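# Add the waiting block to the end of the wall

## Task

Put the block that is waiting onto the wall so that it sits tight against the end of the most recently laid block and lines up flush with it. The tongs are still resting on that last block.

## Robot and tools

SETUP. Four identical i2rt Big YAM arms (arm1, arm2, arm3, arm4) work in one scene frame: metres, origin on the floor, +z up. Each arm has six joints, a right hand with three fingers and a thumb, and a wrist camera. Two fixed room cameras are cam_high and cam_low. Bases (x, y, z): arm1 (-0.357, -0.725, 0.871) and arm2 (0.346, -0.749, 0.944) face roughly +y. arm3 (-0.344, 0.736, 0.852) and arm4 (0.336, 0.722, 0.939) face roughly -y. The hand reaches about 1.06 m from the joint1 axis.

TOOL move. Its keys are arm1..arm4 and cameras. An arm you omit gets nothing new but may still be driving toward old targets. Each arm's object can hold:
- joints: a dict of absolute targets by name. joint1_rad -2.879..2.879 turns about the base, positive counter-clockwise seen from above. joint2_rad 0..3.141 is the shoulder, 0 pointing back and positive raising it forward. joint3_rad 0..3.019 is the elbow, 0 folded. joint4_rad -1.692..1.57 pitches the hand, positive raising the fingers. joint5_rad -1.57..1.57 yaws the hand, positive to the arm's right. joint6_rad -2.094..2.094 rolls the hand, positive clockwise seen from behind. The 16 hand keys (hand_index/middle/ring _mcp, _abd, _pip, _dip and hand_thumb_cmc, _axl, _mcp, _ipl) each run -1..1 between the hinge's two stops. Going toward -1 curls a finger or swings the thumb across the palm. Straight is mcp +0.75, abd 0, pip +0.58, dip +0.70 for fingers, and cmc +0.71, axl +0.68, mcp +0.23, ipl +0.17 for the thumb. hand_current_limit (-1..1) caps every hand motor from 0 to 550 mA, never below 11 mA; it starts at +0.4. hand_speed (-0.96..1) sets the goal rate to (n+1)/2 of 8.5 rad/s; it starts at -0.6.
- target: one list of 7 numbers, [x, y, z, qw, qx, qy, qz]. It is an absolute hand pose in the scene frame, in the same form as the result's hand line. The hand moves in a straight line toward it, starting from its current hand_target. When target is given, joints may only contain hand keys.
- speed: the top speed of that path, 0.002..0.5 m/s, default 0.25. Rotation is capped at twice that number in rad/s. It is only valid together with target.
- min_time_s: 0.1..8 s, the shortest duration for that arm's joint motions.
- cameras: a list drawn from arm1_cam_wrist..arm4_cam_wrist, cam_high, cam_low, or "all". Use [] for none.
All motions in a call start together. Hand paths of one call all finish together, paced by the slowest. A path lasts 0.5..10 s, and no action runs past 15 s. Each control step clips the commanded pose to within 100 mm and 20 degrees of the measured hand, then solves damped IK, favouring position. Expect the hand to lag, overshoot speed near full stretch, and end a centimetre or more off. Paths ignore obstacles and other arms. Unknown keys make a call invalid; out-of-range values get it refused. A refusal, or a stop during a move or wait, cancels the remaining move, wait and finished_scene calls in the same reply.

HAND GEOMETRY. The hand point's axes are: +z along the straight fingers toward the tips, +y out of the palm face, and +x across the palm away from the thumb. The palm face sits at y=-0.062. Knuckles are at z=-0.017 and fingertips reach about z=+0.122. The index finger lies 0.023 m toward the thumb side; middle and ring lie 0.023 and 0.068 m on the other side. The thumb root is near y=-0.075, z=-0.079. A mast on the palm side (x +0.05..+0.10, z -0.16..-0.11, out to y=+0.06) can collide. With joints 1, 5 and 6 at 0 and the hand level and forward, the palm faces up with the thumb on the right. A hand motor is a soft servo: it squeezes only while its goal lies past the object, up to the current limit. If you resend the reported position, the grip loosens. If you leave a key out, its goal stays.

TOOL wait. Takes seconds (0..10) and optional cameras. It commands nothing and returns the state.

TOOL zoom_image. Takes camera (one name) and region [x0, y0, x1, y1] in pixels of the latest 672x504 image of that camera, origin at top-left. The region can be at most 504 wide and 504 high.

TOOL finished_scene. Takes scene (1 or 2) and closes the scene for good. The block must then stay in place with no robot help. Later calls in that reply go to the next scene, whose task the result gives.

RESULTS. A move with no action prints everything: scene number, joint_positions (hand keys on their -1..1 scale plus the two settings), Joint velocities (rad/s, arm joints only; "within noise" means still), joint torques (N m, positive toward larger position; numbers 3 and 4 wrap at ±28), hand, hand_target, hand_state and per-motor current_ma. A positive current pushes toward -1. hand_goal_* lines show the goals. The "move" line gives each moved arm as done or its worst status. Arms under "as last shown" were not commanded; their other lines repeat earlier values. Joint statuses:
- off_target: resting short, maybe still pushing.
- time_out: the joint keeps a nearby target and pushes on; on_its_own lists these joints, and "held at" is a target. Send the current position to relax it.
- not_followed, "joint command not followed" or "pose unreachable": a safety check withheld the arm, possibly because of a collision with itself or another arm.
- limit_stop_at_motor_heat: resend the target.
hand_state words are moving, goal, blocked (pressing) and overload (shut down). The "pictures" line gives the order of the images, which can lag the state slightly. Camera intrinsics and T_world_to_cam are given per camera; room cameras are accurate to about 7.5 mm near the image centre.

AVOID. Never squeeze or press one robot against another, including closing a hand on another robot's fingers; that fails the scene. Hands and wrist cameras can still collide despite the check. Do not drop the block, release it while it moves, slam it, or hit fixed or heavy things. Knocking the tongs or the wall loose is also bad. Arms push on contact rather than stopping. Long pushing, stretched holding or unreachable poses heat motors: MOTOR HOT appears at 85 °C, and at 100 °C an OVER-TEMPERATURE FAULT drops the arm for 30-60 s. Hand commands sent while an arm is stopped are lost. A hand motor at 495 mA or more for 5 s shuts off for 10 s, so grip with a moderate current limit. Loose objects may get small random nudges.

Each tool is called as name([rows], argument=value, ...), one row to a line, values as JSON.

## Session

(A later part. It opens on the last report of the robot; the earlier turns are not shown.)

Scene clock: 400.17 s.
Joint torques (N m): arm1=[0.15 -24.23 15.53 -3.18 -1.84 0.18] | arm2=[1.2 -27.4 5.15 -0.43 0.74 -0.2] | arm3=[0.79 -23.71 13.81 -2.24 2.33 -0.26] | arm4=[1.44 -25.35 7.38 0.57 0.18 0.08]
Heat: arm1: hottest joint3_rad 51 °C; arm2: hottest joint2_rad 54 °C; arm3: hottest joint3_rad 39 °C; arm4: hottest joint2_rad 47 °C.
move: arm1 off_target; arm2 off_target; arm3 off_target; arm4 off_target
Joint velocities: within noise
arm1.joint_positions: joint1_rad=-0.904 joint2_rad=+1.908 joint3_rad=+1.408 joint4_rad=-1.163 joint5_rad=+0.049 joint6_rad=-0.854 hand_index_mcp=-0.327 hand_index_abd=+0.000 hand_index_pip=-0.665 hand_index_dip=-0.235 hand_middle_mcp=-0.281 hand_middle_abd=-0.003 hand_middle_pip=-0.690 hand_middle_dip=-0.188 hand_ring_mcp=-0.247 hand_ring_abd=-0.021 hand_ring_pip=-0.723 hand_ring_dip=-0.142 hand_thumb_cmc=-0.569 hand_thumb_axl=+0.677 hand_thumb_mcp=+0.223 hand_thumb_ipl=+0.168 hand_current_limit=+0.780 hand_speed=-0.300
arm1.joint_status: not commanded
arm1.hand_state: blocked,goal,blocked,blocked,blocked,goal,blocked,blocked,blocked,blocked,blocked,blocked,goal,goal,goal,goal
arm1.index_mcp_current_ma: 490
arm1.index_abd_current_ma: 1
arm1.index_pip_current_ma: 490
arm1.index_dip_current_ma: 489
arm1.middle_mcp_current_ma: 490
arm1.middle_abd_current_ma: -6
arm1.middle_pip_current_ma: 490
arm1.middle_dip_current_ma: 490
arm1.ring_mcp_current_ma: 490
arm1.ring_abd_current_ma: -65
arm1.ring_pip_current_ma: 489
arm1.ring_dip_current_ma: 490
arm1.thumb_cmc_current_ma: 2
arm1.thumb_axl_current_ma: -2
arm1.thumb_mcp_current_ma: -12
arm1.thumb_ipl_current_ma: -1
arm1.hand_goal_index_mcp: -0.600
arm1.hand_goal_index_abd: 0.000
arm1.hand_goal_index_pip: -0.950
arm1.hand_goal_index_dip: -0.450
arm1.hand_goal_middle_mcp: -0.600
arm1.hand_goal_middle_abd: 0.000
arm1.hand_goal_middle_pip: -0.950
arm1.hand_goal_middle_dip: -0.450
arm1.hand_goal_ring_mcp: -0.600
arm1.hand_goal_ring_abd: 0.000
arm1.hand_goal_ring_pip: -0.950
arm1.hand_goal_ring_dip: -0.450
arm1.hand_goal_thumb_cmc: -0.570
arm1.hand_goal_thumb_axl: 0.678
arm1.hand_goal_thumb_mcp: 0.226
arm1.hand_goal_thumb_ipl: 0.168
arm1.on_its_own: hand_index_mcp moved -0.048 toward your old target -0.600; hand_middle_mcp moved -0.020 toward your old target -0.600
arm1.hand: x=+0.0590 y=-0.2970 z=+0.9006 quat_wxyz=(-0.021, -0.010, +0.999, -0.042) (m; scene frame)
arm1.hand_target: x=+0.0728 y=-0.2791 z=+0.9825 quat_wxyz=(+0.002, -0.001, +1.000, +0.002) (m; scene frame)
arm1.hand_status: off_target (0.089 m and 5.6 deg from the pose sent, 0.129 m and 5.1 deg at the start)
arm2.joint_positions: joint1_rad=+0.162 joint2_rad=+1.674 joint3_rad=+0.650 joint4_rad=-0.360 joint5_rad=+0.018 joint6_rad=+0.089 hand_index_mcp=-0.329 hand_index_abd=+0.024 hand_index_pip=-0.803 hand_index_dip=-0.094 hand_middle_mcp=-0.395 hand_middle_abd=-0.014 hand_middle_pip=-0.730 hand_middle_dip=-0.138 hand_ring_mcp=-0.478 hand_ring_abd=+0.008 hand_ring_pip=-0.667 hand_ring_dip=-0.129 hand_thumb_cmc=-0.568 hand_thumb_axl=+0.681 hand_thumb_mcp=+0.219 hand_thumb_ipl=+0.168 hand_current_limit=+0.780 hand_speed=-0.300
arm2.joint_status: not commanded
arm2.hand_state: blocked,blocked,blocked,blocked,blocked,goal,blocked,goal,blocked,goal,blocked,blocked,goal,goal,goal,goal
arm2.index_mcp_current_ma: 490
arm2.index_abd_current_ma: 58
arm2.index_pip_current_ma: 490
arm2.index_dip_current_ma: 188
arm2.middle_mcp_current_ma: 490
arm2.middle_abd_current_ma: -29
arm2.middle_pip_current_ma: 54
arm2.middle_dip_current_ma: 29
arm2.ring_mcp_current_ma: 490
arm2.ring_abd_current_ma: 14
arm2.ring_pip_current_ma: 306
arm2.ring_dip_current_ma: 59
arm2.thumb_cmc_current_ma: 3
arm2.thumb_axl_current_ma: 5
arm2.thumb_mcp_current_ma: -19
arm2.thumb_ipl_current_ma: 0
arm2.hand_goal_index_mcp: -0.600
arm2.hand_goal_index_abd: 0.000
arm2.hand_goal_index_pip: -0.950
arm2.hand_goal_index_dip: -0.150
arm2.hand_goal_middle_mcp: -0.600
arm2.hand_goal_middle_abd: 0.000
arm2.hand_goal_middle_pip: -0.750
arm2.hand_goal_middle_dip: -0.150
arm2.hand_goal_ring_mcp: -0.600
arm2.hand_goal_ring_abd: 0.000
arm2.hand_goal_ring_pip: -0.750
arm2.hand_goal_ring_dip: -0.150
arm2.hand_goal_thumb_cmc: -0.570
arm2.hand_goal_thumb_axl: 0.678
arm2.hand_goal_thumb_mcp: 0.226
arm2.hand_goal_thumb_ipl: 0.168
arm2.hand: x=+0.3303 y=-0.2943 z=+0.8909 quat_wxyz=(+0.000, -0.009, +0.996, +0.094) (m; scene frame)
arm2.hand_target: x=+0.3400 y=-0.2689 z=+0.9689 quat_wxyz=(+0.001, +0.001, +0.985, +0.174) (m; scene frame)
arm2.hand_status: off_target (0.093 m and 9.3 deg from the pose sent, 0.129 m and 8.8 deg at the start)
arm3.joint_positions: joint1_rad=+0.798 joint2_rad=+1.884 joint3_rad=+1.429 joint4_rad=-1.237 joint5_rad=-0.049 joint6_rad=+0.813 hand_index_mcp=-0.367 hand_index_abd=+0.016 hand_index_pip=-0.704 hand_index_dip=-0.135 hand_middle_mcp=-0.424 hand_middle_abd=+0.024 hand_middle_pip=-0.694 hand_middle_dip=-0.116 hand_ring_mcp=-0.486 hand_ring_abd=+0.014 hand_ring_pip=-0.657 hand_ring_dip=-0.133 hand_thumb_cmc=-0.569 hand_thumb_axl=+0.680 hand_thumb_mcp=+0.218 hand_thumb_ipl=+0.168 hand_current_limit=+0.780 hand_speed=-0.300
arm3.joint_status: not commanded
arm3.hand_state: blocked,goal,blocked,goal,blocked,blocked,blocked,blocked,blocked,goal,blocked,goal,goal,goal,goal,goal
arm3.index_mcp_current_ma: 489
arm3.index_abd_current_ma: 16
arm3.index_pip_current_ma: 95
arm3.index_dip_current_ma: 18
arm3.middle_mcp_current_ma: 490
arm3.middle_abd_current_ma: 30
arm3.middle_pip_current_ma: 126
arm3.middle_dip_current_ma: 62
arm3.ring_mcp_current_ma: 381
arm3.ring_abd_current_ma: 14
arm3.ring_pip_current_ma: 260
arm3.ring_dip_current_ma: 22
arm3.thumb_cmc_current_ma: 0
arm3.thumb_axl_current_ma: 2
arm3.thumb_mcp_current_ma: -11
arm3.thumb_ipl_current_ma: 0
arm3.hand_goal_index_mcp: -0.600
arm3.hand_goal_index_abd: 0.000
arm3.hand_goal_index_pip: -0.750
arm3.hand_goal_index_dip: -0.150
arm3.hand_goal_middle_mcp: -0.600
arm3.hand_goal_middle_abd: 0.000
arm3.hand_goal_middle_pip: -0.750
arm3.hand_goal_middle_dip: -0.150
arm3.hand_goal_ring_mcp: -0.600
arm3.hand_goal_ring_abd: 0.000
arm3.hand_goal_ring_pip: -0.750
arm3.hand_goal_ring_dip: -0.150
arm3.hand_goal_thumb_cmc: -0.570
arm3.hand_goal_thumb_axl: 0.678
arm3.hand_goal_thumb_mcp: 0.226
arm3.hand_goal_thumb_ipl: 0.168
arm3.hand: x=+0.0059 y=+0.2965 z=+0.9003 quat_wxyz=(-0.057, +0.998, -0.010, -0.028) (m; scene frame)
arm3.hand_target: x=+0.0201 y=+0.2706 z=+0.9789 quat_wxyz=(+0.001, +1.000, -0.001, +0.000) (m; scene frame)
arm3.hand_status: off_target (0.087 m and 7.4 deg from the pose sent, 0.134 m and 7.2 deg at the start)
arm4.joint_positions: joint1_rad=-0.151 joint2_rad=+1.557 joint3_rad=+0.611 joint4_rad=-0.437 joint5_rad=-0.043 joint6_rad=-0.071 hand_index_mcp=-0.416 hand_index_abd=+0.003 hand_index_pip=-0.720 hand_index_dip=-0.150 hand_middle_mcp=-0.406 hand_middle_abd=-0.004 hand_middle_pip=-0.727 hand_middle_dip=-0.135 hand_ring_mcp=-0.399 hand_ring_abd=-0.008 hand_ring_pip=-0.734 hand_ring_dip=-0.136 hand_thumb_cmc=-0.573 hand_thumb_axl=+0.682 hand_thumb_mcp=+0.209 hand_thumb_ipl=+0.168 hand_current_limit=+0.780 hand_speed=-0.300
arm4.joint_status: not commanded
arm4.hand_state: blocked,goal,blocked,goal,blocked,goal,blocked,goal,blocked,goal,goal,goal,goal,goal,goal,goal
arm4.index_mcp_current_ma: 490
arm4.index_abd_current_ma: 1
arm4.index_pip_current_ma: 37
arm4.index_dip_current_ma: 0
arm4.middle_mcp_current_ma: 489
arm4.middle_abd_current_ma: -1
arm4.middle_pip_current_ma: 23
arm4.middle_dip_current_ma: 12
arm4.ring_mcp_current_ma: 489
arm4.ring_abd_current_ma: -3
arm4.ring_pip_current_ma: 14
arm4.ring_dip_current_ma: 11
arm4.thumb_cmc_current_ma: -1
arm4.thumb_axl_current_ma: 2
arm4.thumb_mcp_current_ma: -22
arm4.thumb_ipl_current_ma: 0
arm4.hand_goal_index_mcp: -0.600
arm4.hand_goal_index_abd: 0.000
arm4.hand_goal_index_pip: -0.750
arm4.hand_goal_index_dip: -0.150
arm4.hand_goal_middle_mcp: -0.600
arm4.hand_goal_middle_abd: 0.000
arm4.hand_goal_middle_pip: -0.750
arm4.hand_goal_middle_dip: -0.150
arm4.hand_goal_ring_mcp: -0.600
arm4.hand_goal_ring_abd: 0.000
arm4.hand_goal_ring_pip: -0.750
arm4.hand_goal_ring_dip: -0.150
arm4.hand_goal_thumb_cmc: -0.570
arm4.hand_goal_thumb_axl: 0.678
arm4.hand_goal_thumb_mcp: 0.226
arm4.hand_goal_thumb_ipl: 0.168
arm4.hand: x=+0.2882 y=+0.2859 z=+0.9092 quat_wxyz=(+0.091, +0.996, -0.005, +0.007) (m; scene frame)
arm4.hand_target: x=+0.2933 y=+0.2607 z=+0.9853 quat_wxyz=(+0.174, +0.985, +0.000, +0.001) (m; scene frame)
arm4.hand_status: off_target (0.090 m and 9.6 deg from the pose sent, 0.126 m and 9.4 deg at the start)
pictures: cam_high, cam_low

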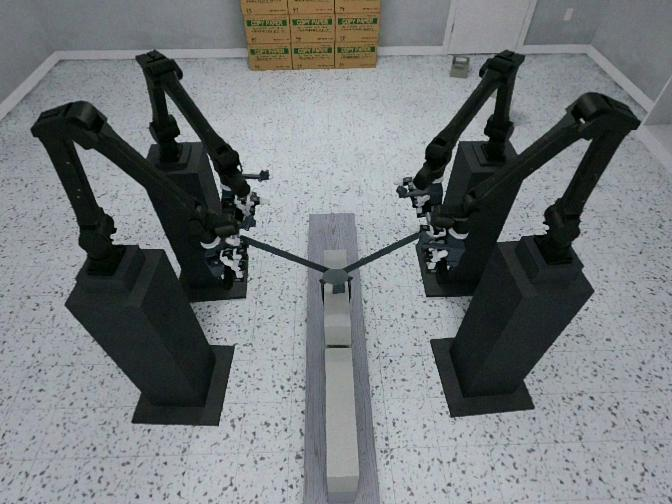

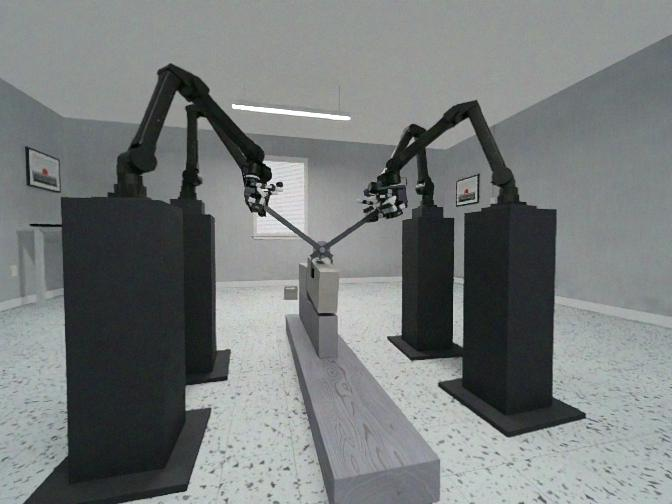

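move(arm1={"target": [0.106, -0.278, 0.975, 0, 0, 1, 0], "speed": 0.05}, arm2={"target": [0.368, -0.271, 0.968, 0, 0, 0.985, 0.1736], "speed": 0.05}, arm3={"target": [0.054, 0.264, 0.970, 0, 1, 0, 0], "speed": 0.05}, arm4={"target": [0.322, 0.261, 0.984, 0.1736, 0.985, 0, 0], "speed": 0.05}, cameras=["cam_high","cam_low"])

zoom_image(camera="cam_high", region=[300, 290, 376, 380])

zoom_image(camera="cam_low", region=[280, 240, 370, 360])

Scene clock: 424.83 s.
Joint torques (N m): arm1=[-0.09 -23.36 15.9 -2.56 -1.83 0.17] | arm2=[0.73 -25.47 4.72 0.01 0.21 -0.22] | arm3=[1.08 -22.71 14.04 -1.63 2.3 -0.24] | arm4=[1.9 -23.36 7.3 0.84 0.59 0.08]
Heat: arm1: hottest joint3_rad 56 °C; arm2: hottest joint2_rad 49 °C; arm3: hottest joint3_rad 43 °C; arm4: hottest joint2_rad 44 °C.
move: arm1 off_target; arm2 off_target; arm3 off_target; arm4 off_target
Joint velocities: within noise
arm1.joint_positions: joint1_rad=-0.937 joint2_rad=+1.950 joint3_rad=+1.470 joint4_rad=-1.180 joint5_rad=+0.049 joint6_rad=-0.891 hand_index_mcp=-0.335 hand_index_abd=+0.000 hand_index_pip=-0.665 hand_index_dip=-0.239 hand_middle_mcp=-0.284 hand_middle_abd=-0.003 hand_middle_pip=-0.690 hand_middle_dip=-0.188 hand_ring_mcp=-0.247 hand_ring_abd=-0.020 hand_ring_pip=-0.723 hand_ring_dip=-0.142 hand_thumb_cmc=-0.569 hand_thumb_axl=+0.677 hand_thumb_mcp=+0.223 hand_thumb_ipl=+0.168 hand_current_limit=+0.780 hand_speed=-0.300
arm1.joint_status: not commanded
arm1.hand_state: blocked,goal,blocked,blocked,blocked,goal,blocked,blocked,blocked,blocked,blocked,blocked,goal,goal,goal,goal
arm1.index_mcp_current_ma: 490
arm1.index_abd_current_ma: 1
arm1.index_pip_current_ma: 490
arm1.index_dip_current_ma: 490
arm1.middle_mcp_current_ma: 490
arm1.middle_abd_current_ma: -8
arm1.middle_pip_current_ma: 490
arm1.middle_dip_current_ma: 489
arm1.ring_mcp_current_ma: 490
arm1.ring_abd_current_ma: -61
arm1.ring_pip_current_ma: 490
arm1.ring_dip_current_ma: 490
arm1.thumb_cmc_current_ma: 2
arm1.thumb_axl_current_ma: -2
arm1.thumb_mcp_current_ma: -12
arm1.thumb_ipl_current_ma: -1
arm1.hand_goal_index_mcp: -0.600
arm1.hand_goal_index_abd: 0.000
arm1.hand_goal_index_pip: -0.950
arm1.hand_goal_index_dip: -0.450
arm1.hand_goal_middle_mcp: -0.600
arm1.hand_goal_middle_abd: 0.000
arm1.hand_goal_middle_pip: -0.950
arm1.hand_goal_middle_dip: -0.450
arm1.hand_goal_ring_mcp: -0.600
arm1.hand_goal_ring_abd: 0.000
arm1.hand_goal_ring_pip: -0.950
arm1.hand_goal_ring_dip: -0.450
arm1.hand_goal_thumb_cmc: -0.570
arm1.hand_goal_thumb_axl: 0.678
arm1.hand_goal_thumb_mcp: 0.226
arm1.hand_goal_thumb_ipl: 0.168
arm1.hand: x=+0.0842 y=-0.2984 z=+0.8994 quat_wxyz=(-0.021, -0.011, +0.999, -0.041) (m; scene frame)
arm1.hand_target: x=+0.1027 y=-0.2810 z=+0.9741 quat_wxyz=(+0.002, -0.001, +1.000, +0.002) (m; scene frame)
arm1.hand_status: off_target (0.081 m and 5.4 deg from the pose sent, 0.090 m and 5.5 deg at the start)
arm2.joint_positions: joint1_rad=+0.087 joint2_rad=+1.674 joint3_rad=+0.638 joint4_rad=-0.336 joint5_rad=+0.002 joint6_rad=+0.014 hand_index_mcp=-0.329 hand_index_abd=+0.024 hand_index_pip=-0.803 hand_index_dip=-0.094 hand_middle_mcp=-0.395 hand_middle_abd=-0.014 hand_middle_pip=-0.730 hand_middle_dip=-0.138 hand_ring_mcp=-0.477 hand_ring_abd=+0.007 hand_ring_pip=-0.668 hand_ring_dip=-0.128 hand_thumb_cmc=-0.568 hand_thumb_axl=+0.681 hand_thumb_mcp=+0.219 hand_thumb_ipl=+0.168 hand_current_limit=+0.780 hand_speed=-0.300
arm2.joint_status: not commanded
arm2.hand_state: blocked,blocked,blocked,blocked,blocked,goal,blocked,goal,blocked,goal,blocked,blocked,goal,goal,goal,goal
arm2.index_mcp_current_ma: 490
arm2.index_abd_current_ma: 58
arm2.index_pip_current_ma: 489
arm2.index_dip_current_ma: 188
arm2.middle_mcp_current_ma: 490
arm2.middle_abd_current_ma: -29
arm2.middle_pip_current_ma: 55
arm2.middle_dip_current_ma: 28
arm2.ring_mcp_current_ma: 490
arm2.ring_abd_current_ma: 13
arm2.ring_pip_current_ma: 301
arm2.ring_dip_current_ma: 62
arm2.thumb_cmc_current_ma: 3
arm2.thumb_axl_current_ma: 5
arm2.thumb_mcp_current_ma: -19
arm2.thumb_ipl_current_ma: 0
arm2.hand_goal_index_mcp: -0.600
arm2.hand_goal_index_abd: 0.000
arm2.hand_goal_index_pip: -0.950
arm2.hand_goal_index_dip: -0.150
arm2.hand_goal_middle_mcp: -0.600
arm2.hand_goal_middle_abd: 0.000
arm2.hand_goal_middle_pip: -0.750
arm2.hand_goal_middle_dip: -0.150
arm2.hand_goal_ring_mcp: -0.600
arm2.hand_goal_ring_abd: 0.000
arm2.hand_goal_ring_pip: -0.750
arm2.hand_goal_ring_dip: -0.150
arm2.hand_goal_thumb_cmc: -0.570
arm2.hand_goal_thumb_axl: 0.678
arm2.hand_goal_thumb_mcp: 0.226
arm2.hand_goal_thumb_ipl: 0.168
arm2.hand: x=+0.3554 y=-0.2940 z=+0.8898 quat_wxyz=(-0.001, -0.010, +0.995, +0.099) (m; scene frame)
arm2.hand_target: x=+0.3679 y=-0.2703 z=+0.9595 quat_wxyz=(+0.002, +0.000, +0.985, +0.174) (m; scene frame)
arm2.hand_status: off_target (0.082 m and 8.7 deg from the pose sent, 0.089 m and 9.3 deg at the start)
arm3.joint_positions: joint1_rad=+0.827 joint2_rad=+1.931 joint3_rad=+1.499 joint4_rad=-1.256 joint5_rad=-0.048 joint6_rad=+0.845 hand_index_mcp=-0.367 hand_index_abd=+0.016 hand_index_pip=-0.704 hand_index_dip=-0.135 hand_middle_mcp=-0.428 hand_middle_abd=+0.024 hand_middle_pip=-0.694 hand_middle_dip=-0.116 hand_ring_mcp=-0.488 hand_ring_abd=+0.012 hand_ring_pip=-0.655 hand_ring_dip=-0.133 hand_thumb_cmc=-0.569 hand_thumb_axl=+0.680 hand_thumb_mcp=+0.218 hand_thumb_ipl=+0.168 hand_current_limit=+0.780 hand_speed=-0.300
arm3.joint_status: not commanded
arm3.hand_state: blocked,goal,blocked,goal,blocked,blocked,blocked,blocked,blocked,goal,blocked,goal,goal,goal,goal,goal
arm3.index_mcp_current_ma: 490
arm3.index_abd_current_ma: 16
arm3.index_pip_current_ma: 95
arm3.index_dip_current_ma: 19
arm3.middle_mcp_current_ma: 490
arm3.middle_abd_current_ma: 30
arm3.middle_pip_current_ma: 126
arm3.middle_dip_current_ma: 62
arm3.ring_mcp_current_ma: 372
arm3.ring_abd_current_ma: 11
arm3.ring_pip_current_ma: 266
arm3.ring_dip_current_ma: 24
arm3.thumb_cmc_current_ma: 0
arm3.thumb_axl_current_ma: 2
arm3.thumb_mcp_current_ma: -10
arm3.thumb_ipl_current_ma: 0
arm3.hand_goal_index_mcp: -0.600
arm3.hand_goal_index_abd: 0.000
arm3.hand_goal_index_pip: -0.750
arm3.hand_goal_index_dip: -0.150
arm3.hand_goal_middle_mcp: -0.600
arm3.hand_goal_middle_abd: 0.000
arm3.hand_goal_middle_pip: -0.750
arm3.hand_goal_middle_dip: -0.150
arm3.hand_goal_ring_mcp: -0.600
arm3.hand_goal_ring_abd: 0.000
arm3.hand_goal_ring_pip: -0.750
arm3.hand_goal_ring_dip: -0.150
arm3.hand_goal_thumb_cmc: -0.570
arm3.hand_goal_thumb_axl: 0.678
arm3.hand_goal_thumb_mcp: 0.226
arm3.hand_goal_thumb_ipl: 0.168
arm3.hand: x=+0.0308 y=+0.2940 z=+0.8995 quat_wxyz=(-0.055, +0.998, -0.011, -0.029) (m; scene frame)
arm3.hand_target: x=+0.0502 y=+0.2683 z=+0.9701 quat_wxyz=(+0.001, +1.000, -0.001, +0.001) (m; scene frame)
arm3.hand_status: off_target (0.080 m and 7.2 deg from the pose sent, 0.091 m and 7.4 deg at the start)
arm4.joint_positions: joint1_rad=-0.070 joint2_rad=+1.557 joint3_rad=+0.602 joint4_rad=-0.410 joint5_rad=-0.021 joint6_rad=+0.010 hand_index_mcp=-0.410 hand_index_abd=+0.008 hand_index_pip=-0.724 hand_index_dip=-0.149 hand_middle_mcp=-0.400 hand_middle_abd=-0.004 hand_middle_pip=-0.727 hand_middle_dip=-0.135 hand_ring_mcp=-0.400 hand_ring_abd=-0.007 hand_ring_pip=-0.730 hand_ring_dip=-0.140 hand_thumb_cmc=-0.573 hand_thumb_axl=+0.680 hand_thumb_mcp=+0.216 hand_thumb_ipl=+0.168 hand_current_limit=+0.780 hand_speed=-0.300
arm4.joint_status: not commanded
arm4.hand_state: blocked,goal,blocked,goal,blocked,goal,blocked,goal,blocked,goal,blocked,goal,goal,goal,goal,goal
arm4.index_mcp_current_ma: 489
arm4.index_abd_current_ma: 4
arm4.index_pip_current_ma: 30
arm4.index_dip_current_ma: 0
arm4.middle_mcp_current_ma: 490
arm4.middle_abd_current_ma: -1
arm4.middle_pip_current_ma: 24
arm4.middle_dip_current_ma: 12
arm4.ring_mcp_current_ma: 490
arm4.ring_abd_current_ma: -3
arm4.ring_pip_current_ma: 19
arm4.ring_dip_current_ma: 6
arm4.thumb_cmc_current_ma: -1
arm4.thumb_axl_current_ma: 1
arm4.thumb_mcp_current_ma: -10
arm4.thumb_ipl_current_ma: 0
arm4.hand_goal_index_mcp: -0.600
arm4.hand_goal_index_abd: 0.000
arm4.hand_goal_index_pip: -0.750
arm4.hand_goal_index_dip: -0.150
arm4.hand_goal_middle_mcp: -0.600
arm4.hand_goal_middle_abd: 0.000
arm4.hand_goal_middle_pip: -0.750
arm4.hand_goal_middle_dip: -0.150
arm4.hand_goal_ring_mcp: -0.600
arm4.hand_goal_ring_abd: 0.000
arm4.hand_goal_ring_pip: -0.750
arm4.hand_goal_ring_dip: -0.150
arm4.hand_goal_thumb_cmc: -0.570
arm4.hand_goal_thumb_axl: 0.678
arm4.hand_goal_thumb_mcp: 0.226
arm4.hand_goal_thumb_ipl: 0.168
arm4.hand: x=+0.3129 y=+0.2839 z=+0.9090 quat_wxyz=(+0.099, +0.995, -0.006, +0.004) (m; scene frame)
arm4.hand_target: x=+0.3214 y=+0.2602 z=+0.9761 quat_wxyz=(+0.174, +0.985, +0.000, +0.002) (m; scene frame)
arm4.hand_status: off_target (0.079 m and 8.7 deg from the pose sent, 0.086 m and 9.6 deg at the start)
pictures: cam_high, cam_low

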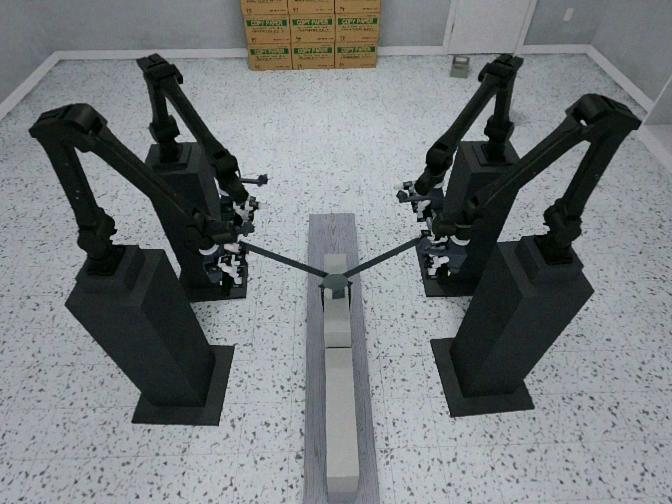

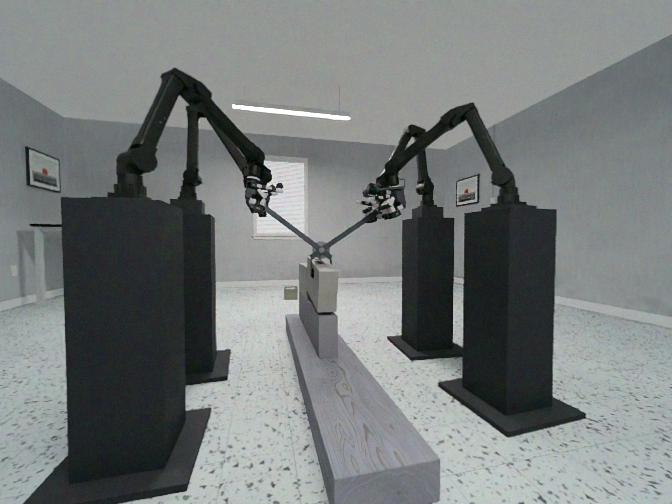

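Scaled by 5.600 from the camera's 672x504 image, which has a finer 960x720 frame.

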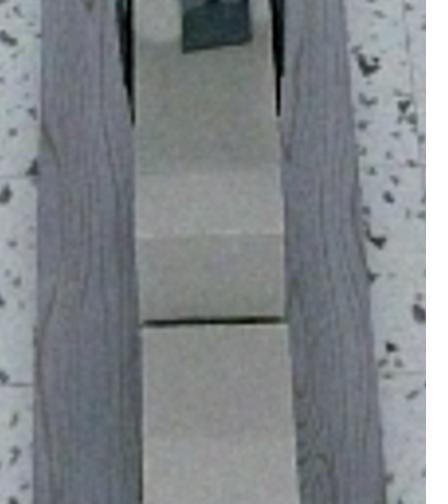

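Scaled by 4.200 from the camera's 672x504 image, which has a finer 960x720 frame.

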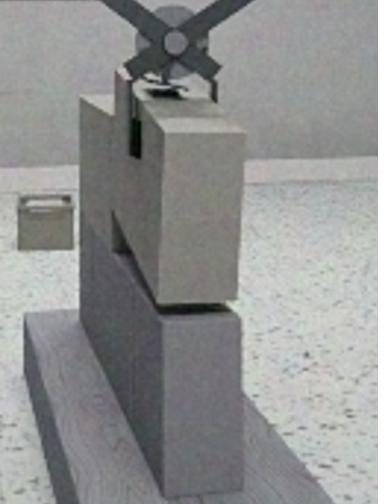

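zoom_image(camera="cam_low", region=[292, 250, 346, 340])

zoom_image(camera="cam_high", region=[310, 270, 370, 360])

Scaled by 5.600 from the camera's 672x504 image, which has a finer 960x720 frame.

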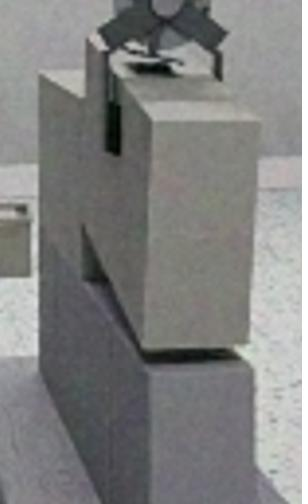

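Scaled by 5.600 from the camera's 672x504 image, which has a finer 960x720 frame.

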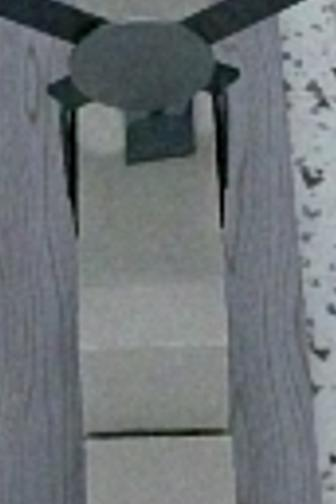

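move(arm1={"target": [0.101, -0.278, 0.962, 0, 0, 1, 0], "speed": 0.04}, arm2={"target": [0.366, -0.271, 0.932, 0, 0, 0.985, 0.1736], "speed": 0.04}, arm3={"target": [0.049, 0.264, 0.957, 0, 1, 0, 0], "speed": 0.04}, arm4={"target": [0.321, 0.261, 0.948, 0.1736, 0.985, 0, 0], "speed": 0.04}, cameras=["cam_high","cam_low"])

zoom_image(camera="cam_high", region=[310, 270, 370, 360])

zoom_image(camera="cam_low", region=[292, 250, 346, 340])

Scene clock: 444.63 s.
Joint torques (N m): arm1=[0.26 -25.52 13.15 -1.73 -1.84 0.21] | arm2=[0.5 -23.53 3.74 0.7 0.56 -0.14] | arm3=[0.5 -25.41 11.52 -0.96 2.35 -0.29] | arm4=[1.49 -21.71 5.56 1.42 0.19 0.08]
Heat: arm1: hottest joint3_rad 56 °C; arm2: hottest joint2_rad 47 °C; arm3: hottest joint3_rad 45 °C; arm4: hottest joint2_rad 43 °C.
move: arm1 off_target; arm2 off_target; arm3 off_target; arm4 off_target
Joint velocities: within noise
arm1.joint_positions: joint1_rad=-0.937 joint2_rad=+1.980 joint3_rad=+1.470 joint4_rad=-1.168 joint5_rad=+0.049 joint6_rad=-0.891 hand_index_mcp=-0.342 hand_index_abd=+0.000 hand_index_pip=-0.665 hand_index_dip=-0.239 hand_middle_mcp=-0.289 hand_middle_abd=-0.003 hand_middle_pip=-0.691 hand_middle_dip=-0.188 hand_ring_mcp=-0.248 hand_ring_abd=-0.020 hand_ring_pip=-0.723 hand_ring_dip=-0.142 hand_thumb_cmc=-0.569 hand_thumb_axl=+0.677 hand_thumb_mcp=+0.223 hand_thumb_ipl=+0.168 hand_current_limit=+0.780 hand_speed=-0.300
arm1.joint_status: not commanded
arm1.hand_state: blocked,goal,blocked,blocked,blocked,goal,blocked,blocked,blocked,blocked,blocked,blocked,goal,goal,goal,goal
arm1.index_mcp_current_ma: 490
arm1.index_abd_current_ma: 1
arm1.index_pip_current_ma: 490
arm1.index_dip_current_ma: 489
arm1.middle_mcp_current_ma: 490
arm1.middle_abd_current_ma: -8
arm1.middle_pip_current_ma: 490
arm1.middle_dip_current_ma: 490
arm1.ring_mcp_current_ma: 490
arm1.ring_abd_current_ma: -61
arm1.ring_pip_current_ma: 490
arm1.ring_dip_current_ma: 490
arm1.thumb_cmc_current_ma: 2
arm1.thumb_axl_current_ma: -2
arm1.thumb_mcp_current_ma: -12
arm1.thumb_ipl_current_ma: -1
arm1.hand_goal_index_mcp: -0.600
arm1.hand_goal_index_abd: 0.000
arm1.hand_goal_index_pip: -0.950
arm1.hand_goal_index_dip: -0.450
arm1.hand_goal_middle_mcp: -0.600
arm1.hand_goal_middle_abd: 0.000
arm1.hand_goal_middle_pip: -0.950
arm1.hand_goal_middle_dip: -0.450
arm1.hand_goal_ring_mcp: -0.600
arm1.hand_goal_ring_abd: 0.000
arm1.hand_goal_ring_pip: -0.950
arm1.hand_goal_ring_dip: -0.450
arm1.hand_goal_thumb_cmc: -0.570
arm1.hand_goal_thumb_axl: 0.678
arm1.hand_goal_thumb_mcp: 0.226
arm1.hand_goal_thumb_ipl: 0.168
arm1.hand: x=+0.0837 y=-0.2984 z=+0.8819 quat_wxyz=(-0.029, -0.012, +0.998, -0.047) (m; scene frame)
arm1.hand_target: x=+0.0982 y=-0.2805 z=+0.9600 quat_wxyz=(+0.001, -0.001, +1.000, +0.001) (m; scene frame)
arm1.hand_status: off_target (0.084 m and 6.4 deg from the pose sent, 0.068 m and 5.4 deg at the start)
arm2.joint_positions: joint1_rad=+0.086 joint2_rad=+1.740 joint3_rad=+0.621 joint4_rad=-0.237 joint5_rad=-0.006 joint6_rad=+0.012 hand_index_mcp=-0.329 hand_index_abd=+0.024 hand_index_pip=-0.803 hand_index_dip=-0.094 hand_middle_mcp=-0.395 hand_middle_abd=-0.014 hand_middle_pip=-0.726 hand_middle_dip=-0.139 hand_ring_mcp=-0.477 hand_ring_abd=+0.007 hand_ring_pip=-0.668 hand_ring_dip=-0.128 hand_thumb_cmc=-0.568 hand_thumb_axl=+0.681 hand_thumb_mcp=+0.219 hand_thumb_ipl=+0.168 hand_current_limit=+0.780 hand_speed=-0.300
arm2.joint_status: not commanded
arm2.hand_state: blocked,blocked,blocked,blocked,blocked,goal,blocked,goal,blocked,goal,blocked,blocked,goal,goal,goal,goal
arm2.index_mcp_current_ma: 490
arm2.index_abd_current_ma: 58
arm2.index_pip_current_ma: 490
arm2.index_dip_current_ma: 188
arm2.middle_mcp_current_ma: 490
arm2.middle_abd_current_ma: -29
arm2.middle_pip_current_ma: 66
arm2.middle_dip_current_ma: 27
arm2.ring_mcp_current_ma: 490
arm2.ring_abd_current_ma: 13
arm2.ring_pip_current_ma: 301
arm2.ring_dip_current_ma: 62
arm2.thumb_cmc_current_ma: 3
arm2.thumb_axl_current_ma: 5
arm2.thumb_mcp_current_ma: -19
arm2.thumb_ipl_current_ma: 0
arm2.hand_goal_index_mcp: -0.600
arm2.hand_goal_index_abd: 0.000
arm2.hand_goal_index_pip: -0.950
arm2.hand_goal_index_dip: -0.150
arm2.hand_goal_middle_mcp: -0.600
arm2.hand_goal_middle_abd: 0.000
arm2.hand_goal_middle_pip: -0.750
arm2.hand_goal_middle_dip: -0.150
arm2.hand_goal_ring_mcp: -0.600
arm2.hand_goal_ring_abd: 0.000
arm2.hand_goal_ring_pip: -0.750
arm2.hand_goal_ring_dip: -0.150
arm2.hand_goal_thumb_cmc: -0.570
arm2.hand_goal_thumb_axl: 0.678
arm2.hand_goal_thumb_mcp: 0.226
arm2.hand_goal_thumb_ipl: 0.168
arm2.hand: x=+0.3544 y=-0.2940 z=+0.8690 quat_wxyz=(-0.005, -0.010, +0.994, +0.107) (m; scene frame)
arm2.hand_target: x=+0.3660 y=-0.2709 z=+0.9263 quat_wxyz=(+0.001, +0.000, +0.985, +0.173) (m; scene frame)
arm2.hand_status: off_target (0.068 m and 7.8 deg from the pose sent, 0.049 m and 8.7 deg at the start)
arm3.joint_positions: joint1_rad=+0.827 joint2_rad=+1.963 joint3_rad=+1.499 joint4_rad=-1.240 joint5_rad=-0.048 joint6_rad=+0.846 hand_index_mcp=-0.367 hand_index_abd=+0.016 hand_index_pip=-0.707 hand_index_dip=-0.133 hand_middle_mcp=-0.431 hand_middle_abd=+0.023 hand_middle_pip=-0.694 hand_middle_dip=-0.116 hand_ring_mcp=-0.488 hand_ring_abd=+0.012 hand_ring_pip=-0.655 hand_ring_dip=-0.133 hand_thumb_cmc=-0.569 hand_thumb_axl=+0.680 hand_thumb_mcp=+0.218 hand_thumb_ipl=+0.168 hand_current_limit=+0.780 hand_speed=-0.300
arm3.joint_status: not commanded
arm3.hand_state: blocked,goal,blocked,goal,blocked,blocked,blocked,blocked,blocked,goal,blocked,goal,goal,goal,goal,goal
arm3.index_mcp_current_ma: 489
arm3.index_abd_current_ma: 16
arm3.index_pip_current_ma: 85
arm3.index_dip_current_ma: 23
arm3.middle_mcp_current_ma: 489
arm3.middle_abd_current_ma: 28
arm3.middle_pip_current_ma: 126
arm3.middle_dip_current_ma: 62
arm3.ring_mcp_current_ma: 372
arm3.ring_abd_current_ma: 11
arm3.ring_pip_current_ma: 266
arm3.ring_dip_current_ma: 24
arm3.thumb_cmc_current_ma: 0
arm3.thumb_axl_current_ma: 2
arm3.thumb_mcp_current_ma: -10
arm3.thumb_ipl_current_ma: 0
arm3.hand_goal_index_mcp: -0.600
arm3.hand_goal_index_abd: 0.000
arm3.hand_goal_index_pip: -0.750
arm3.hand_goal_index_dip: -0.150
arm3.hand_goal_middle_mcp: -0.600
arm3.hand_goal_middle_abd: 0.000
arm3.hand_goal_middle_pip: -0.750
arm3.hand_goal_middle_dip: -0.150
arm3.hand_goal_ring_mcp: -0.600
arm3.hand_goal_ring_abd: 0.000
arm3.hand_goal_ring_pip: -0.750
arm3.hand_goal_ring_dip: -0.150
arm3.hand_goal_thumb_cmc: -0.570
arm3.hand_goal_thumb_axl: 0.678
arm3.hand_goal_thumb_mcp: 0.226
arm3.hand_goal_thumb_ipl: 0.168
arm3.hand: x=+0.0316 y=+0.2931 z=+0.8821 quat_wxyz=(-0.060, +0.998, -0.012, -0.034) (m; scene frame)
arm3.hand_target: x=+0.0457 y=+0.2677 z=+0.9565 quat_wxyz=(+0.001, +1.000, -0.002, +0.000) (m; scene frame)
arm3.hand_status: off_target (0.082 m and 8.1 deg from the pose sent, 0.067 m and 7.2 deg at the start)
arm4.joint_positions: joint1_rad=-0.065 joint2_rad=+1.629 joint3_rad=+0.584 joint4_rad=-0.297 joint5_rad=-0.012 joint6_rad=+0.011 hand_index_mcp=-0.410 hand_index_abd=+0.008 hand_index_pip=-0.723 hand_index_dip=-0.149 hand_middle_mcp=-0.400 hand_middle_abd=-0.004 hand_middle_pip=-0.723 hand_middle_dip=-0.136 hand_ring_mcp=-0.400 hand_ring_abd=-0.006 hand_ring_pip=-0.728 hand_ring_dip=-0.141 hand_thumb_cmc=-0.573 hand_thumb_axl=+0.680 hand_thumb_mcp=+0.216 hand_thumb_ipl=+0.168 hand_current_limit=+0.780 hand_speed=-0.300
arm4.joint_status: not commanded
arm4.hand_state: blocked,goal,blocked,goal,blocked,goal,blocked,goal,blocked,goal,blocked,goal,goal,goal,goal,goal
arm4.index_mcp_current_ma: 490
arm4.index_abd_current_ma: 4
arm4.index_pip_current_ma: 31
arm4.index_dip_current_ma: 0
arm4.middle_mcp_current_ma: 490
arm4.middle_abd_current_ma: -1
arm4.middle_pip_current_ma: 30
arm4.middle_dip_current_ma: 11
arm4.ring_mcp_current_ma: 490
arm4.ring_abd_current_ma: -2
arm4.ring_pip_current_ma: 22
arm4.ring_dip_current_ma: 5
arm4.thumb_cmc_current_ma: -1
arm4.thumb_axl_current_ma: 1
arm4.thumb_mcp_current_ma: -9
arm4.thumb_ipl_current_ma: 0
arm4.hand_goal_index_mcp: -0.600
arm4.hand_goal_index_abd: 0.000
arm4.hand_goal_index_pip: -0.750
arm4.hand_goal_index_dip: -0.150
arm4.hand_goal_middle_mcp: -0.600
arm4.hand_goal_middle_abd: 0.000
arm4.hand_goal_middle_pip: -0.750
arm4.hand_goal_middle_dip: -0.150
arm4.hand_goal_ring_mcp: -0.600
arm4.hand_goal_ring_abd: 0.000
arm4.hand_goal_ring_pip: -0.750
arm4.hand_goal_ring_dip: -0.150
arm4.hand_goal_thumb_cmc: -0.570
arm4.hand_goal_thumb_axl: 0.678
arm4.hand_goal_thumb_mcp: 0.226
arm4.hand_goal_thumb_ipl: 0.168
arm4.hand: x=+0.3132 y=+0.2809 z=+0.8879 quat_wxyz=(+0.110, +0.994, -0.004, +0.000) (m; scene frame)
arm4.hand_target: x=+0.3205 y=+0.2604 z=+0.9424 quat_wxyz=(+0.174, +0.985, +0.000, +0.001) (m; scene frame)
arm4.hand_status: off_target (0.064 m and 7.4 deg from the pose sent, 0.046 m and 8.7 deg at the start)
pictures: cam_high, cam_low

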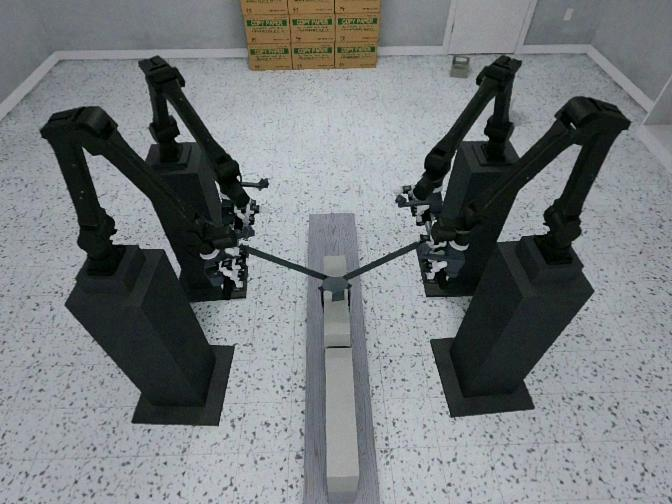

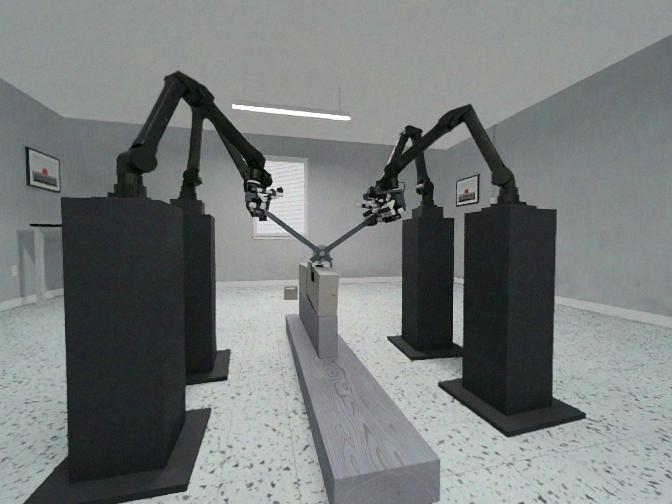

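Scaled by 5.600 from the camera's 672x504 image, which has a finer 960x720 frame.

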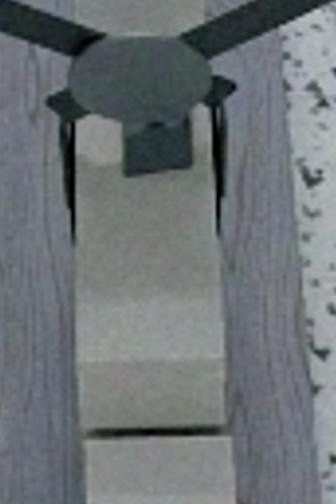

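Scaled by 5.600 from the camera's 672x504 image, which has a finer 960x720 frame.

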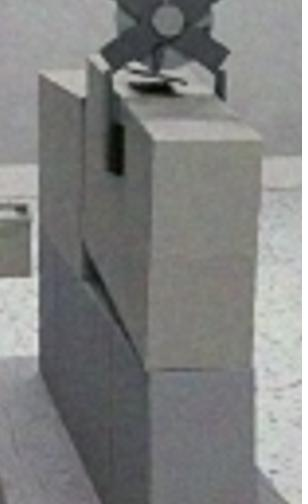

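move(arm1={"target": [0.101, -0.275, 0.958, 0, 0, 1, 0], "speed": 0.04}, arm2={"target": [0.366, -0.268, 0.900, 0, 0, 0.985, 0.1736], "speed": 0.04}, arm3={"target": [0.049, 0.267, 0.953, 0, 1, 0, 0], "speed": 0.04}, arm4={"target": [0.321, 0.264, 0.916, 0.1736, 0.985, 0, 0], "speed": 0.04}, cameras=["cam_high","cam_low"])

zoom_image(camera="cam_high", region=[310, 270, 370, 360])

zoom_image(camera="cam_low", region=[292, 250, 346, 340])

Scene clock: 451.43 s.
Joint torques (N m): arm1=[0.62 -26.64 13.08 -2.43 -1.85 0.17] | arm2=[0.91 -19.37 4.05 1.57 0.46 -0.14] | arm3=[0.09 -27.28 10.5 -1.28 2.33 -0.26] | arm4=[1.49 -17.49 5.01 2.45 0.19 0.07]
Heat: arm1: hottest joint3_rad 56 °C; arm2: hottest joint2_rad 47 °C; arm3: hottest joint3_rad 45 °C; arm4: hottest joint2_rad 43 °C.
move: arm1 off_target; arm2 off_target; arm3 off_target; arm4 off_target
Joint velocities: within noise
arm1.joint_positions: joint1_rad=-0.937 joint2_rad=+2.000 joint3_rad=+1.470 joint4_rad=-1.142 joint5_rad=+0.049 joint6_rad=-0.883 hand_index_mcp=-0.342 hand_index_abd=+0.000 hand_index_pip=-0.665 hand_index_dip=-0.244 hand_middle_mcp=-0.289 hand_middle_abd=-0.003 hand_middle_pip=-0.691 hand_middle_dip=-0.188 hand_ring_mcp=-0.252 hand_ring_abd=-0.020 hand_ring_pip=-0.723 hand_ring_dip=-0.142 hand_thumb_cmc=-0.569 hand_thumb_axl=+0.677 hand_thumb_mcp=+0.223 hand_thumb_ipl=+0.168 hand_current_limit=+0.780 hand_speed=-0.300
arm1.joint_status: not commanded
arm1.hand_state: blocked,goal,blocked,blocked,blocked,goal,blocked,blocked,blocked,blocked,blocked,blocked,goal,goal,goal,goal
arm1.index_mcp_current_ma: 489
arm1.index_abd_current_ma: 1
arm1.index_pip_current_ma: 490
arm1.index_dip_current_ma: 489
arm1.middle_mcp_current_ma: 490
arm1.middle_abd_current_ma: -8
arm1.middle_pip_current_ma: 490
arm1.middle_dip_current_ma: 489
arm1.ring_mcp_current_ma: 490
arm1.ring_abd_current_ma: -61
arm1.ring_pip_current_ma: 490
arm1.ring_dip_current_ma: 489
arm1.thumb_cmc_current_ma: 2
arm1.thumb_axl_current_ma: -2
arm1.thumb_mcp_current_ma: -12
arm1.thumb_ipl_current_ma: -1
arm1.hand_goal_index_mcp: -0.600
arm1.hand_goal_index_abd: 0.000
arm1.hand_goal_index_pip: -0.950
arm1.hand_goal_index_dip: -0.450
arm1.hand_goal_middle_mcp: -0.600
arm1.hand_goal_middle_abd: 0.000
arm1.hand_goal_middle_pip: -0.950
arm1.hand_goal_middle_dip: -0.450
arm1.hand_goal_ring_mcp: -0.600
arm1.hand_goal_ring_abd: 0.000
arm1.hand_goal_ring_pip: -0.950
arm1.hand_goal_ring_dip: -0.450
arm1.hand_goal_thumb_cmc: -0.570
arm1.hand_goal_thumb_axl: 0.678
arm1.hand_goal_thumb_mcp: 0.226
arm1.hand_goal_thumb_ipl: 0.168
arm1.hand: x=+0.0874 y=-0.2959 z=+0.8713 quat_wxyz=(-0.026, -0.008, +0.999, -0.045) (m; scene frame)
arm1.hand_target: x=+0.0984 y=-0.2774 z=+0.9550 quat_wxyz=(+0.001, -0.001, +1.000, +0.001) (m; scene frame)
arm1.hand_status: off_target (0.090 m and 6.0 deg from the pose sent, 0.082 m and 6.4 deg at the start)
arm2.joint_positions: joint1_rad=+0.078 joint2_rad=+1.779 joint3_rad=+0.608 joint4_rad=-0.160 joint5_rad=-0.005 joint6_rad=+0.010 hand_index_mcp=-0.329 hand_index_abd=+0.024 hand_index_pip=-0.803 hand_index_dip=-0.097 hand_middle_mcp=-0.395 hand_middle_abd=-0.004 hand_middle_pip=-0.724 hand_middle_dip=-0.139 hand_ring_mcp=-0.477 hand_ring_abd=+0.007 hand_ring_pip=-0.668 hand_ring_dip=-0.128 hand_thumb_cmc=-0.568 hand_thumb_axl=+0.681 hand_thumb_mcp=+0.219 hand_thumb_ipl=+0.168 hand_current_limit=+0.780 hand_speed=-0.300
arm2.joint_status: not commanded
arm2.hand_state: blocked,blocked,blocked,blocked,blocked,goal,blocked,goal,blocked,goal,blocked,blocked,goal,goal,goal,goal
arm2.index_mcp_current_ma: 489
arm2.index_abd_current_ma: 58
arm2.index_pip_current_ma: 489
arm2.index_dip_current_ma: 178
arm2.middle_mcp_current_ma: 489
arm2.middle_abd_current_ma: -7
arm2.middle_pip_current_ma: 73
arm2.middle_dip_current_ma: 27
arm2.ring_mcp_current_ma: 490
arm2.ring_abd_current_ma: 13
arm2.ring_pip_current_ma: 301
arm2.ring_dip_current_ma: 62
arm2.thumb_cmc_current_ma: 3
arm2.thumb_axl_current_ma: 5
arm2.thumb_mcp_current_ma: -19
arm2.thumb_ipl_current_ma: 0
arm2.hand_goal_index_mcp: -0.600
arm2.hand_goal_index_abd: 0.000
arm2.hand_goal_index_pip: -0.950
arm2.hand_goal_index_dip: -0.150
arm2.hand_goal_middle_mcp: -0.600
arm2.hand_goal_middle_abd: 0.000
arm2.hand_goal_middle_pip: -0.750
arm2.hand_goal_middle_dip: -0.150
arm2.hand_goal_ring_mcp: -0.600
arm2.hand_goal_ring_abd: 0.000
arm2.hand_goal_ring_pip: -0.750
arm2.hand_goal_ring_dip: -0.150
arm2.hand_goal_thumb_cmc: -0.570
arm2.hand_goal_thumb_axl: 0.678
arm2.hand_goal_thumb_mcp: 0.226
arm2.hand_goal_thumb_ipl: 0.168
arm2.hand: x=+0.3579 y=-0.2926 z=+0.8588 quat_wxyz=(-0.005, -0.007, +0.993, +0.119) (m; scene frame)
arm2.hand_target: x=+0.3660 y=-0.2687 z=+0.8985 quat_wxyz=(+0.000, +0.000, +0.985, +0.173) (m; scene frame)
arm2.hand_status: off_target (0.049 m and 6.3 deg from the pose sent, 0.042 m and 7.8 deg at the start)
arm3.joint_positions: joint1_rad=+0.834 joint2_rad=+1.981 joint3_rad=+1.497 joint4_rad=-1.219 joint5_rad=-0.048 joint6_rad=+0.846 hand_index_mcp=-0.370 hand_index_abd=+0.016 hand_index_pip=-0.707 hand_index_dip=-0.133 hand_middle_mcp=-0.431 hand_middle_abd=+0.023 hand_middle_pip=-0.694 hand_middle_dip=-0.116 hand_ring_mcp=-0.488 hand_ring_abd=+0.011 hand_ring_pip=-0.655 hand_ring_dip=-0.133 hand_thumb_cmc=-0.569 hand_thumb_axl=+0.680 hand_thumb_mcp=+0.218 hand_thumb_ipl=+0.168 hand_current_limit=+0.780 hand_speed=-0.300
arm3.joint_status: not commanded
arm3.hand_state: blocked,goal,blocked,goal,blocked,blocked,blocked,blocked,blocked,goal,blocked,goal,goal,goal,goal,goal
arm3.index_mcp_current_ma: 489
arm3.index_abd_current_ma: 16
arm3.index_pip_current_ma: 85
arm3.index_dip_current_ma: 23
arm3.middle_mcp_current_ma: 490
arm3.middle_abd_current_ma: 28
arm3.middle_pip_current_ma: 126
arm3.middle_dip_current_ma: 62
arm3.ring_mcp_current_ma: 372
arm3.ring_abd_current_ma: 9
arm3.ring_pip_current_ma: 266
arm3.ring_dip_current_ma: 24
arm3.thumb_cmc_current_ma: 0
arm3.thumb_axl_current_ma: 2
arm3.thumb_mcp_current_ma: -10
arm3.thumb_ipl_current_ma: 0
arm3.hand_goal_index_mcp: -0.600
arm3.hand_goal_index_abd: 0.000
arm3.hand_goal_index_pip: -0.750
arm3.hand_goal_index_dip: -0.150
arm3.hand_goal_middle_mcp: -0.600
arm3.hand_goal_middle_abd: 0.000
arm3.hand_goal_middle_pip: -0.750
arm3.hand_goal_middle_dip: -0.150
arm3.hand_goal_ring_mcp: -0.600
arm3.hand_goal_ring_abd: 0.000
arm3.hand_goal_ring_pip: -0.750
arm3.hand_goal_ring_dip: -0.150
arm3.hand_goal_thumb_cmc: -0.570
arm3.hand_goal_thumb_axl: 0.678
arm3.hand_goal_thumb_mcp: 0.226
arm3.hand_goal_thumb_ipl: 0.168
arm3.hand: x=+0.0367 y=+0.2939 z=+0.8715 quat_wxyz=(-0.060, +0.998, -0.008, -0.034) (m; scene frame)
arm3.hand_target: x=+0.0458 y=+0.2703 z=+0.9509 quat_wxyz=(+0.000, +1.000, -0.002, -0.001) (m; scene frame)
arm3.hand_status: off_target (0.087 m and 7.9 deg from the pose sent, 0.078 m and 8.1 deg at the start)
arm4.joint_positions: joint1_rad=-0.058 joint2_rad=+1.668 joint3_rad=+0.556 joint4_rad=-0.209 joint5_rad=-0.009 joint6_rad=+0.014 hand_index_mcp=-0.410 hand_index_abd=+0.008 hand_index_pip=-0.717 hand_index_dip=-0.155 hand_middle_mcp=-0.400 hand_middle_abd=-0.003 hand_middle_pip=-0.718 hand_middle_dip=-0.138 hand_ring_mcp=-0.400 hand_ring_abd=-0.005 hand_ring_pip=-0.724 hand_ring_dip=-0.141 hand_thumb_cmc=-0.573 hand_thumb_axl=+0.680 hand_thumb_mcp=+0.216 hand_thumb_ipl=+0.168 hand_current_limit=+0.780 hand_speed=-0.300
arm4.joint_status: not commanded
arm4.hand_state: blocked,goal,blocked,goal,blocked,goal,blocked,goal,blocked,goal,blocked,goal,goal,goal,goal,goal
arm4.index_mcp_current_ma: 490
arm4.index_abd_current_ma: 4
arm4.index_pip_current_ma: 43
arm4.index_dip_current_ma: -2
arm4.middle_mcp_current_ma: 490
arm4.middle_abd_current_ma: -1
arm4.middle_pip_current_ma: 41
arm4.middle_dip_current_ma: 9
arm4.ring_mcp_current_ma: 489
arm4.ring_abd_current_ma: -2
arm4.ring_pip_current_ma: 28
arm4.ring_dip_current_ma: 5
arm4.thumb_cmc_current_ma: -1
arm4.thumb_axl_current_ma: 1
arm4.thumb_mcp_current_ma: -9
arm4.thumb_ipl_current_ma: 0
arm4.hand_goal_index_mcp: -0.600
arm4.hand_goal_index_abd: 0.000
arm4.hand_goal_index_pip: -0.750
arm4.hand_goal_index_dip: -0.150
arm4.hand_goal_middle_mcp: -0.600
arm4.hand_goal_middle_abd: 0.000
arm4.hand_goal_middle_pip: -0.750
arm4.hand_goal_middle_dip: -0.150
arm4.hand_goal_ring_mcp: -0.600
arm4.hand_goal_ring_abd: 0.000
arm4.hand_goal_ring_pip: -0.750
arm4.hand_goal_ring_dip: -0.150
arm4.hand_goal_thumb_cmc: -0.570
arm4.hand_goal_thumb_axl: 0.678
arm4.hand_goal_thumb_mcp: 0.226
arm4.hand_goal_thumb_ipl: 0.168
arm4.hand: x=+0.3152 y=+0.2840 z=+0.8753 quat_wxyz=(+0.121, +0.993, -0.002, -0.001) (m; scene frame)
arm4.hand_target: x=+0.3208 y=+0.2642 z=+0.9138 quat_wxyz=(+0.173, +0.985, +0.000, +0.001) (m; scene frame)
arm4.hand_status: off_target (0.046 m and 6.1 deg from the pose sent, 0.034 m and 7.4 deg at the start)
pictures: cam_high, cam_low

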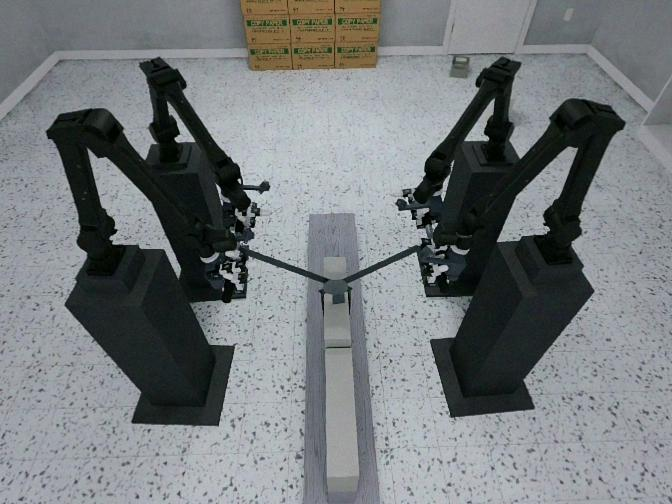

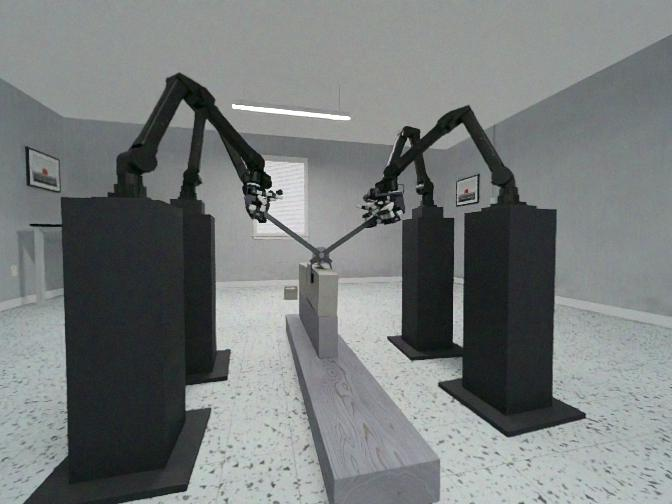

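Scaled by 5.600 from the camera's 672x504 image, which has a finer 960x720 frame.

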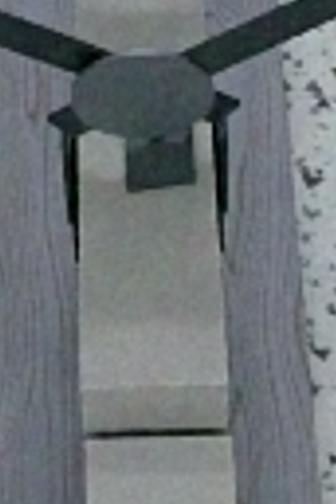

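Scaled by 5.600 from the camera's 672x504 image, which has a finer 960x720 frame.

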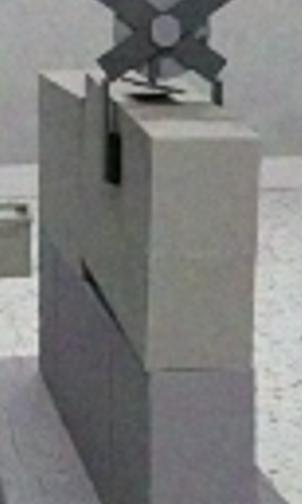

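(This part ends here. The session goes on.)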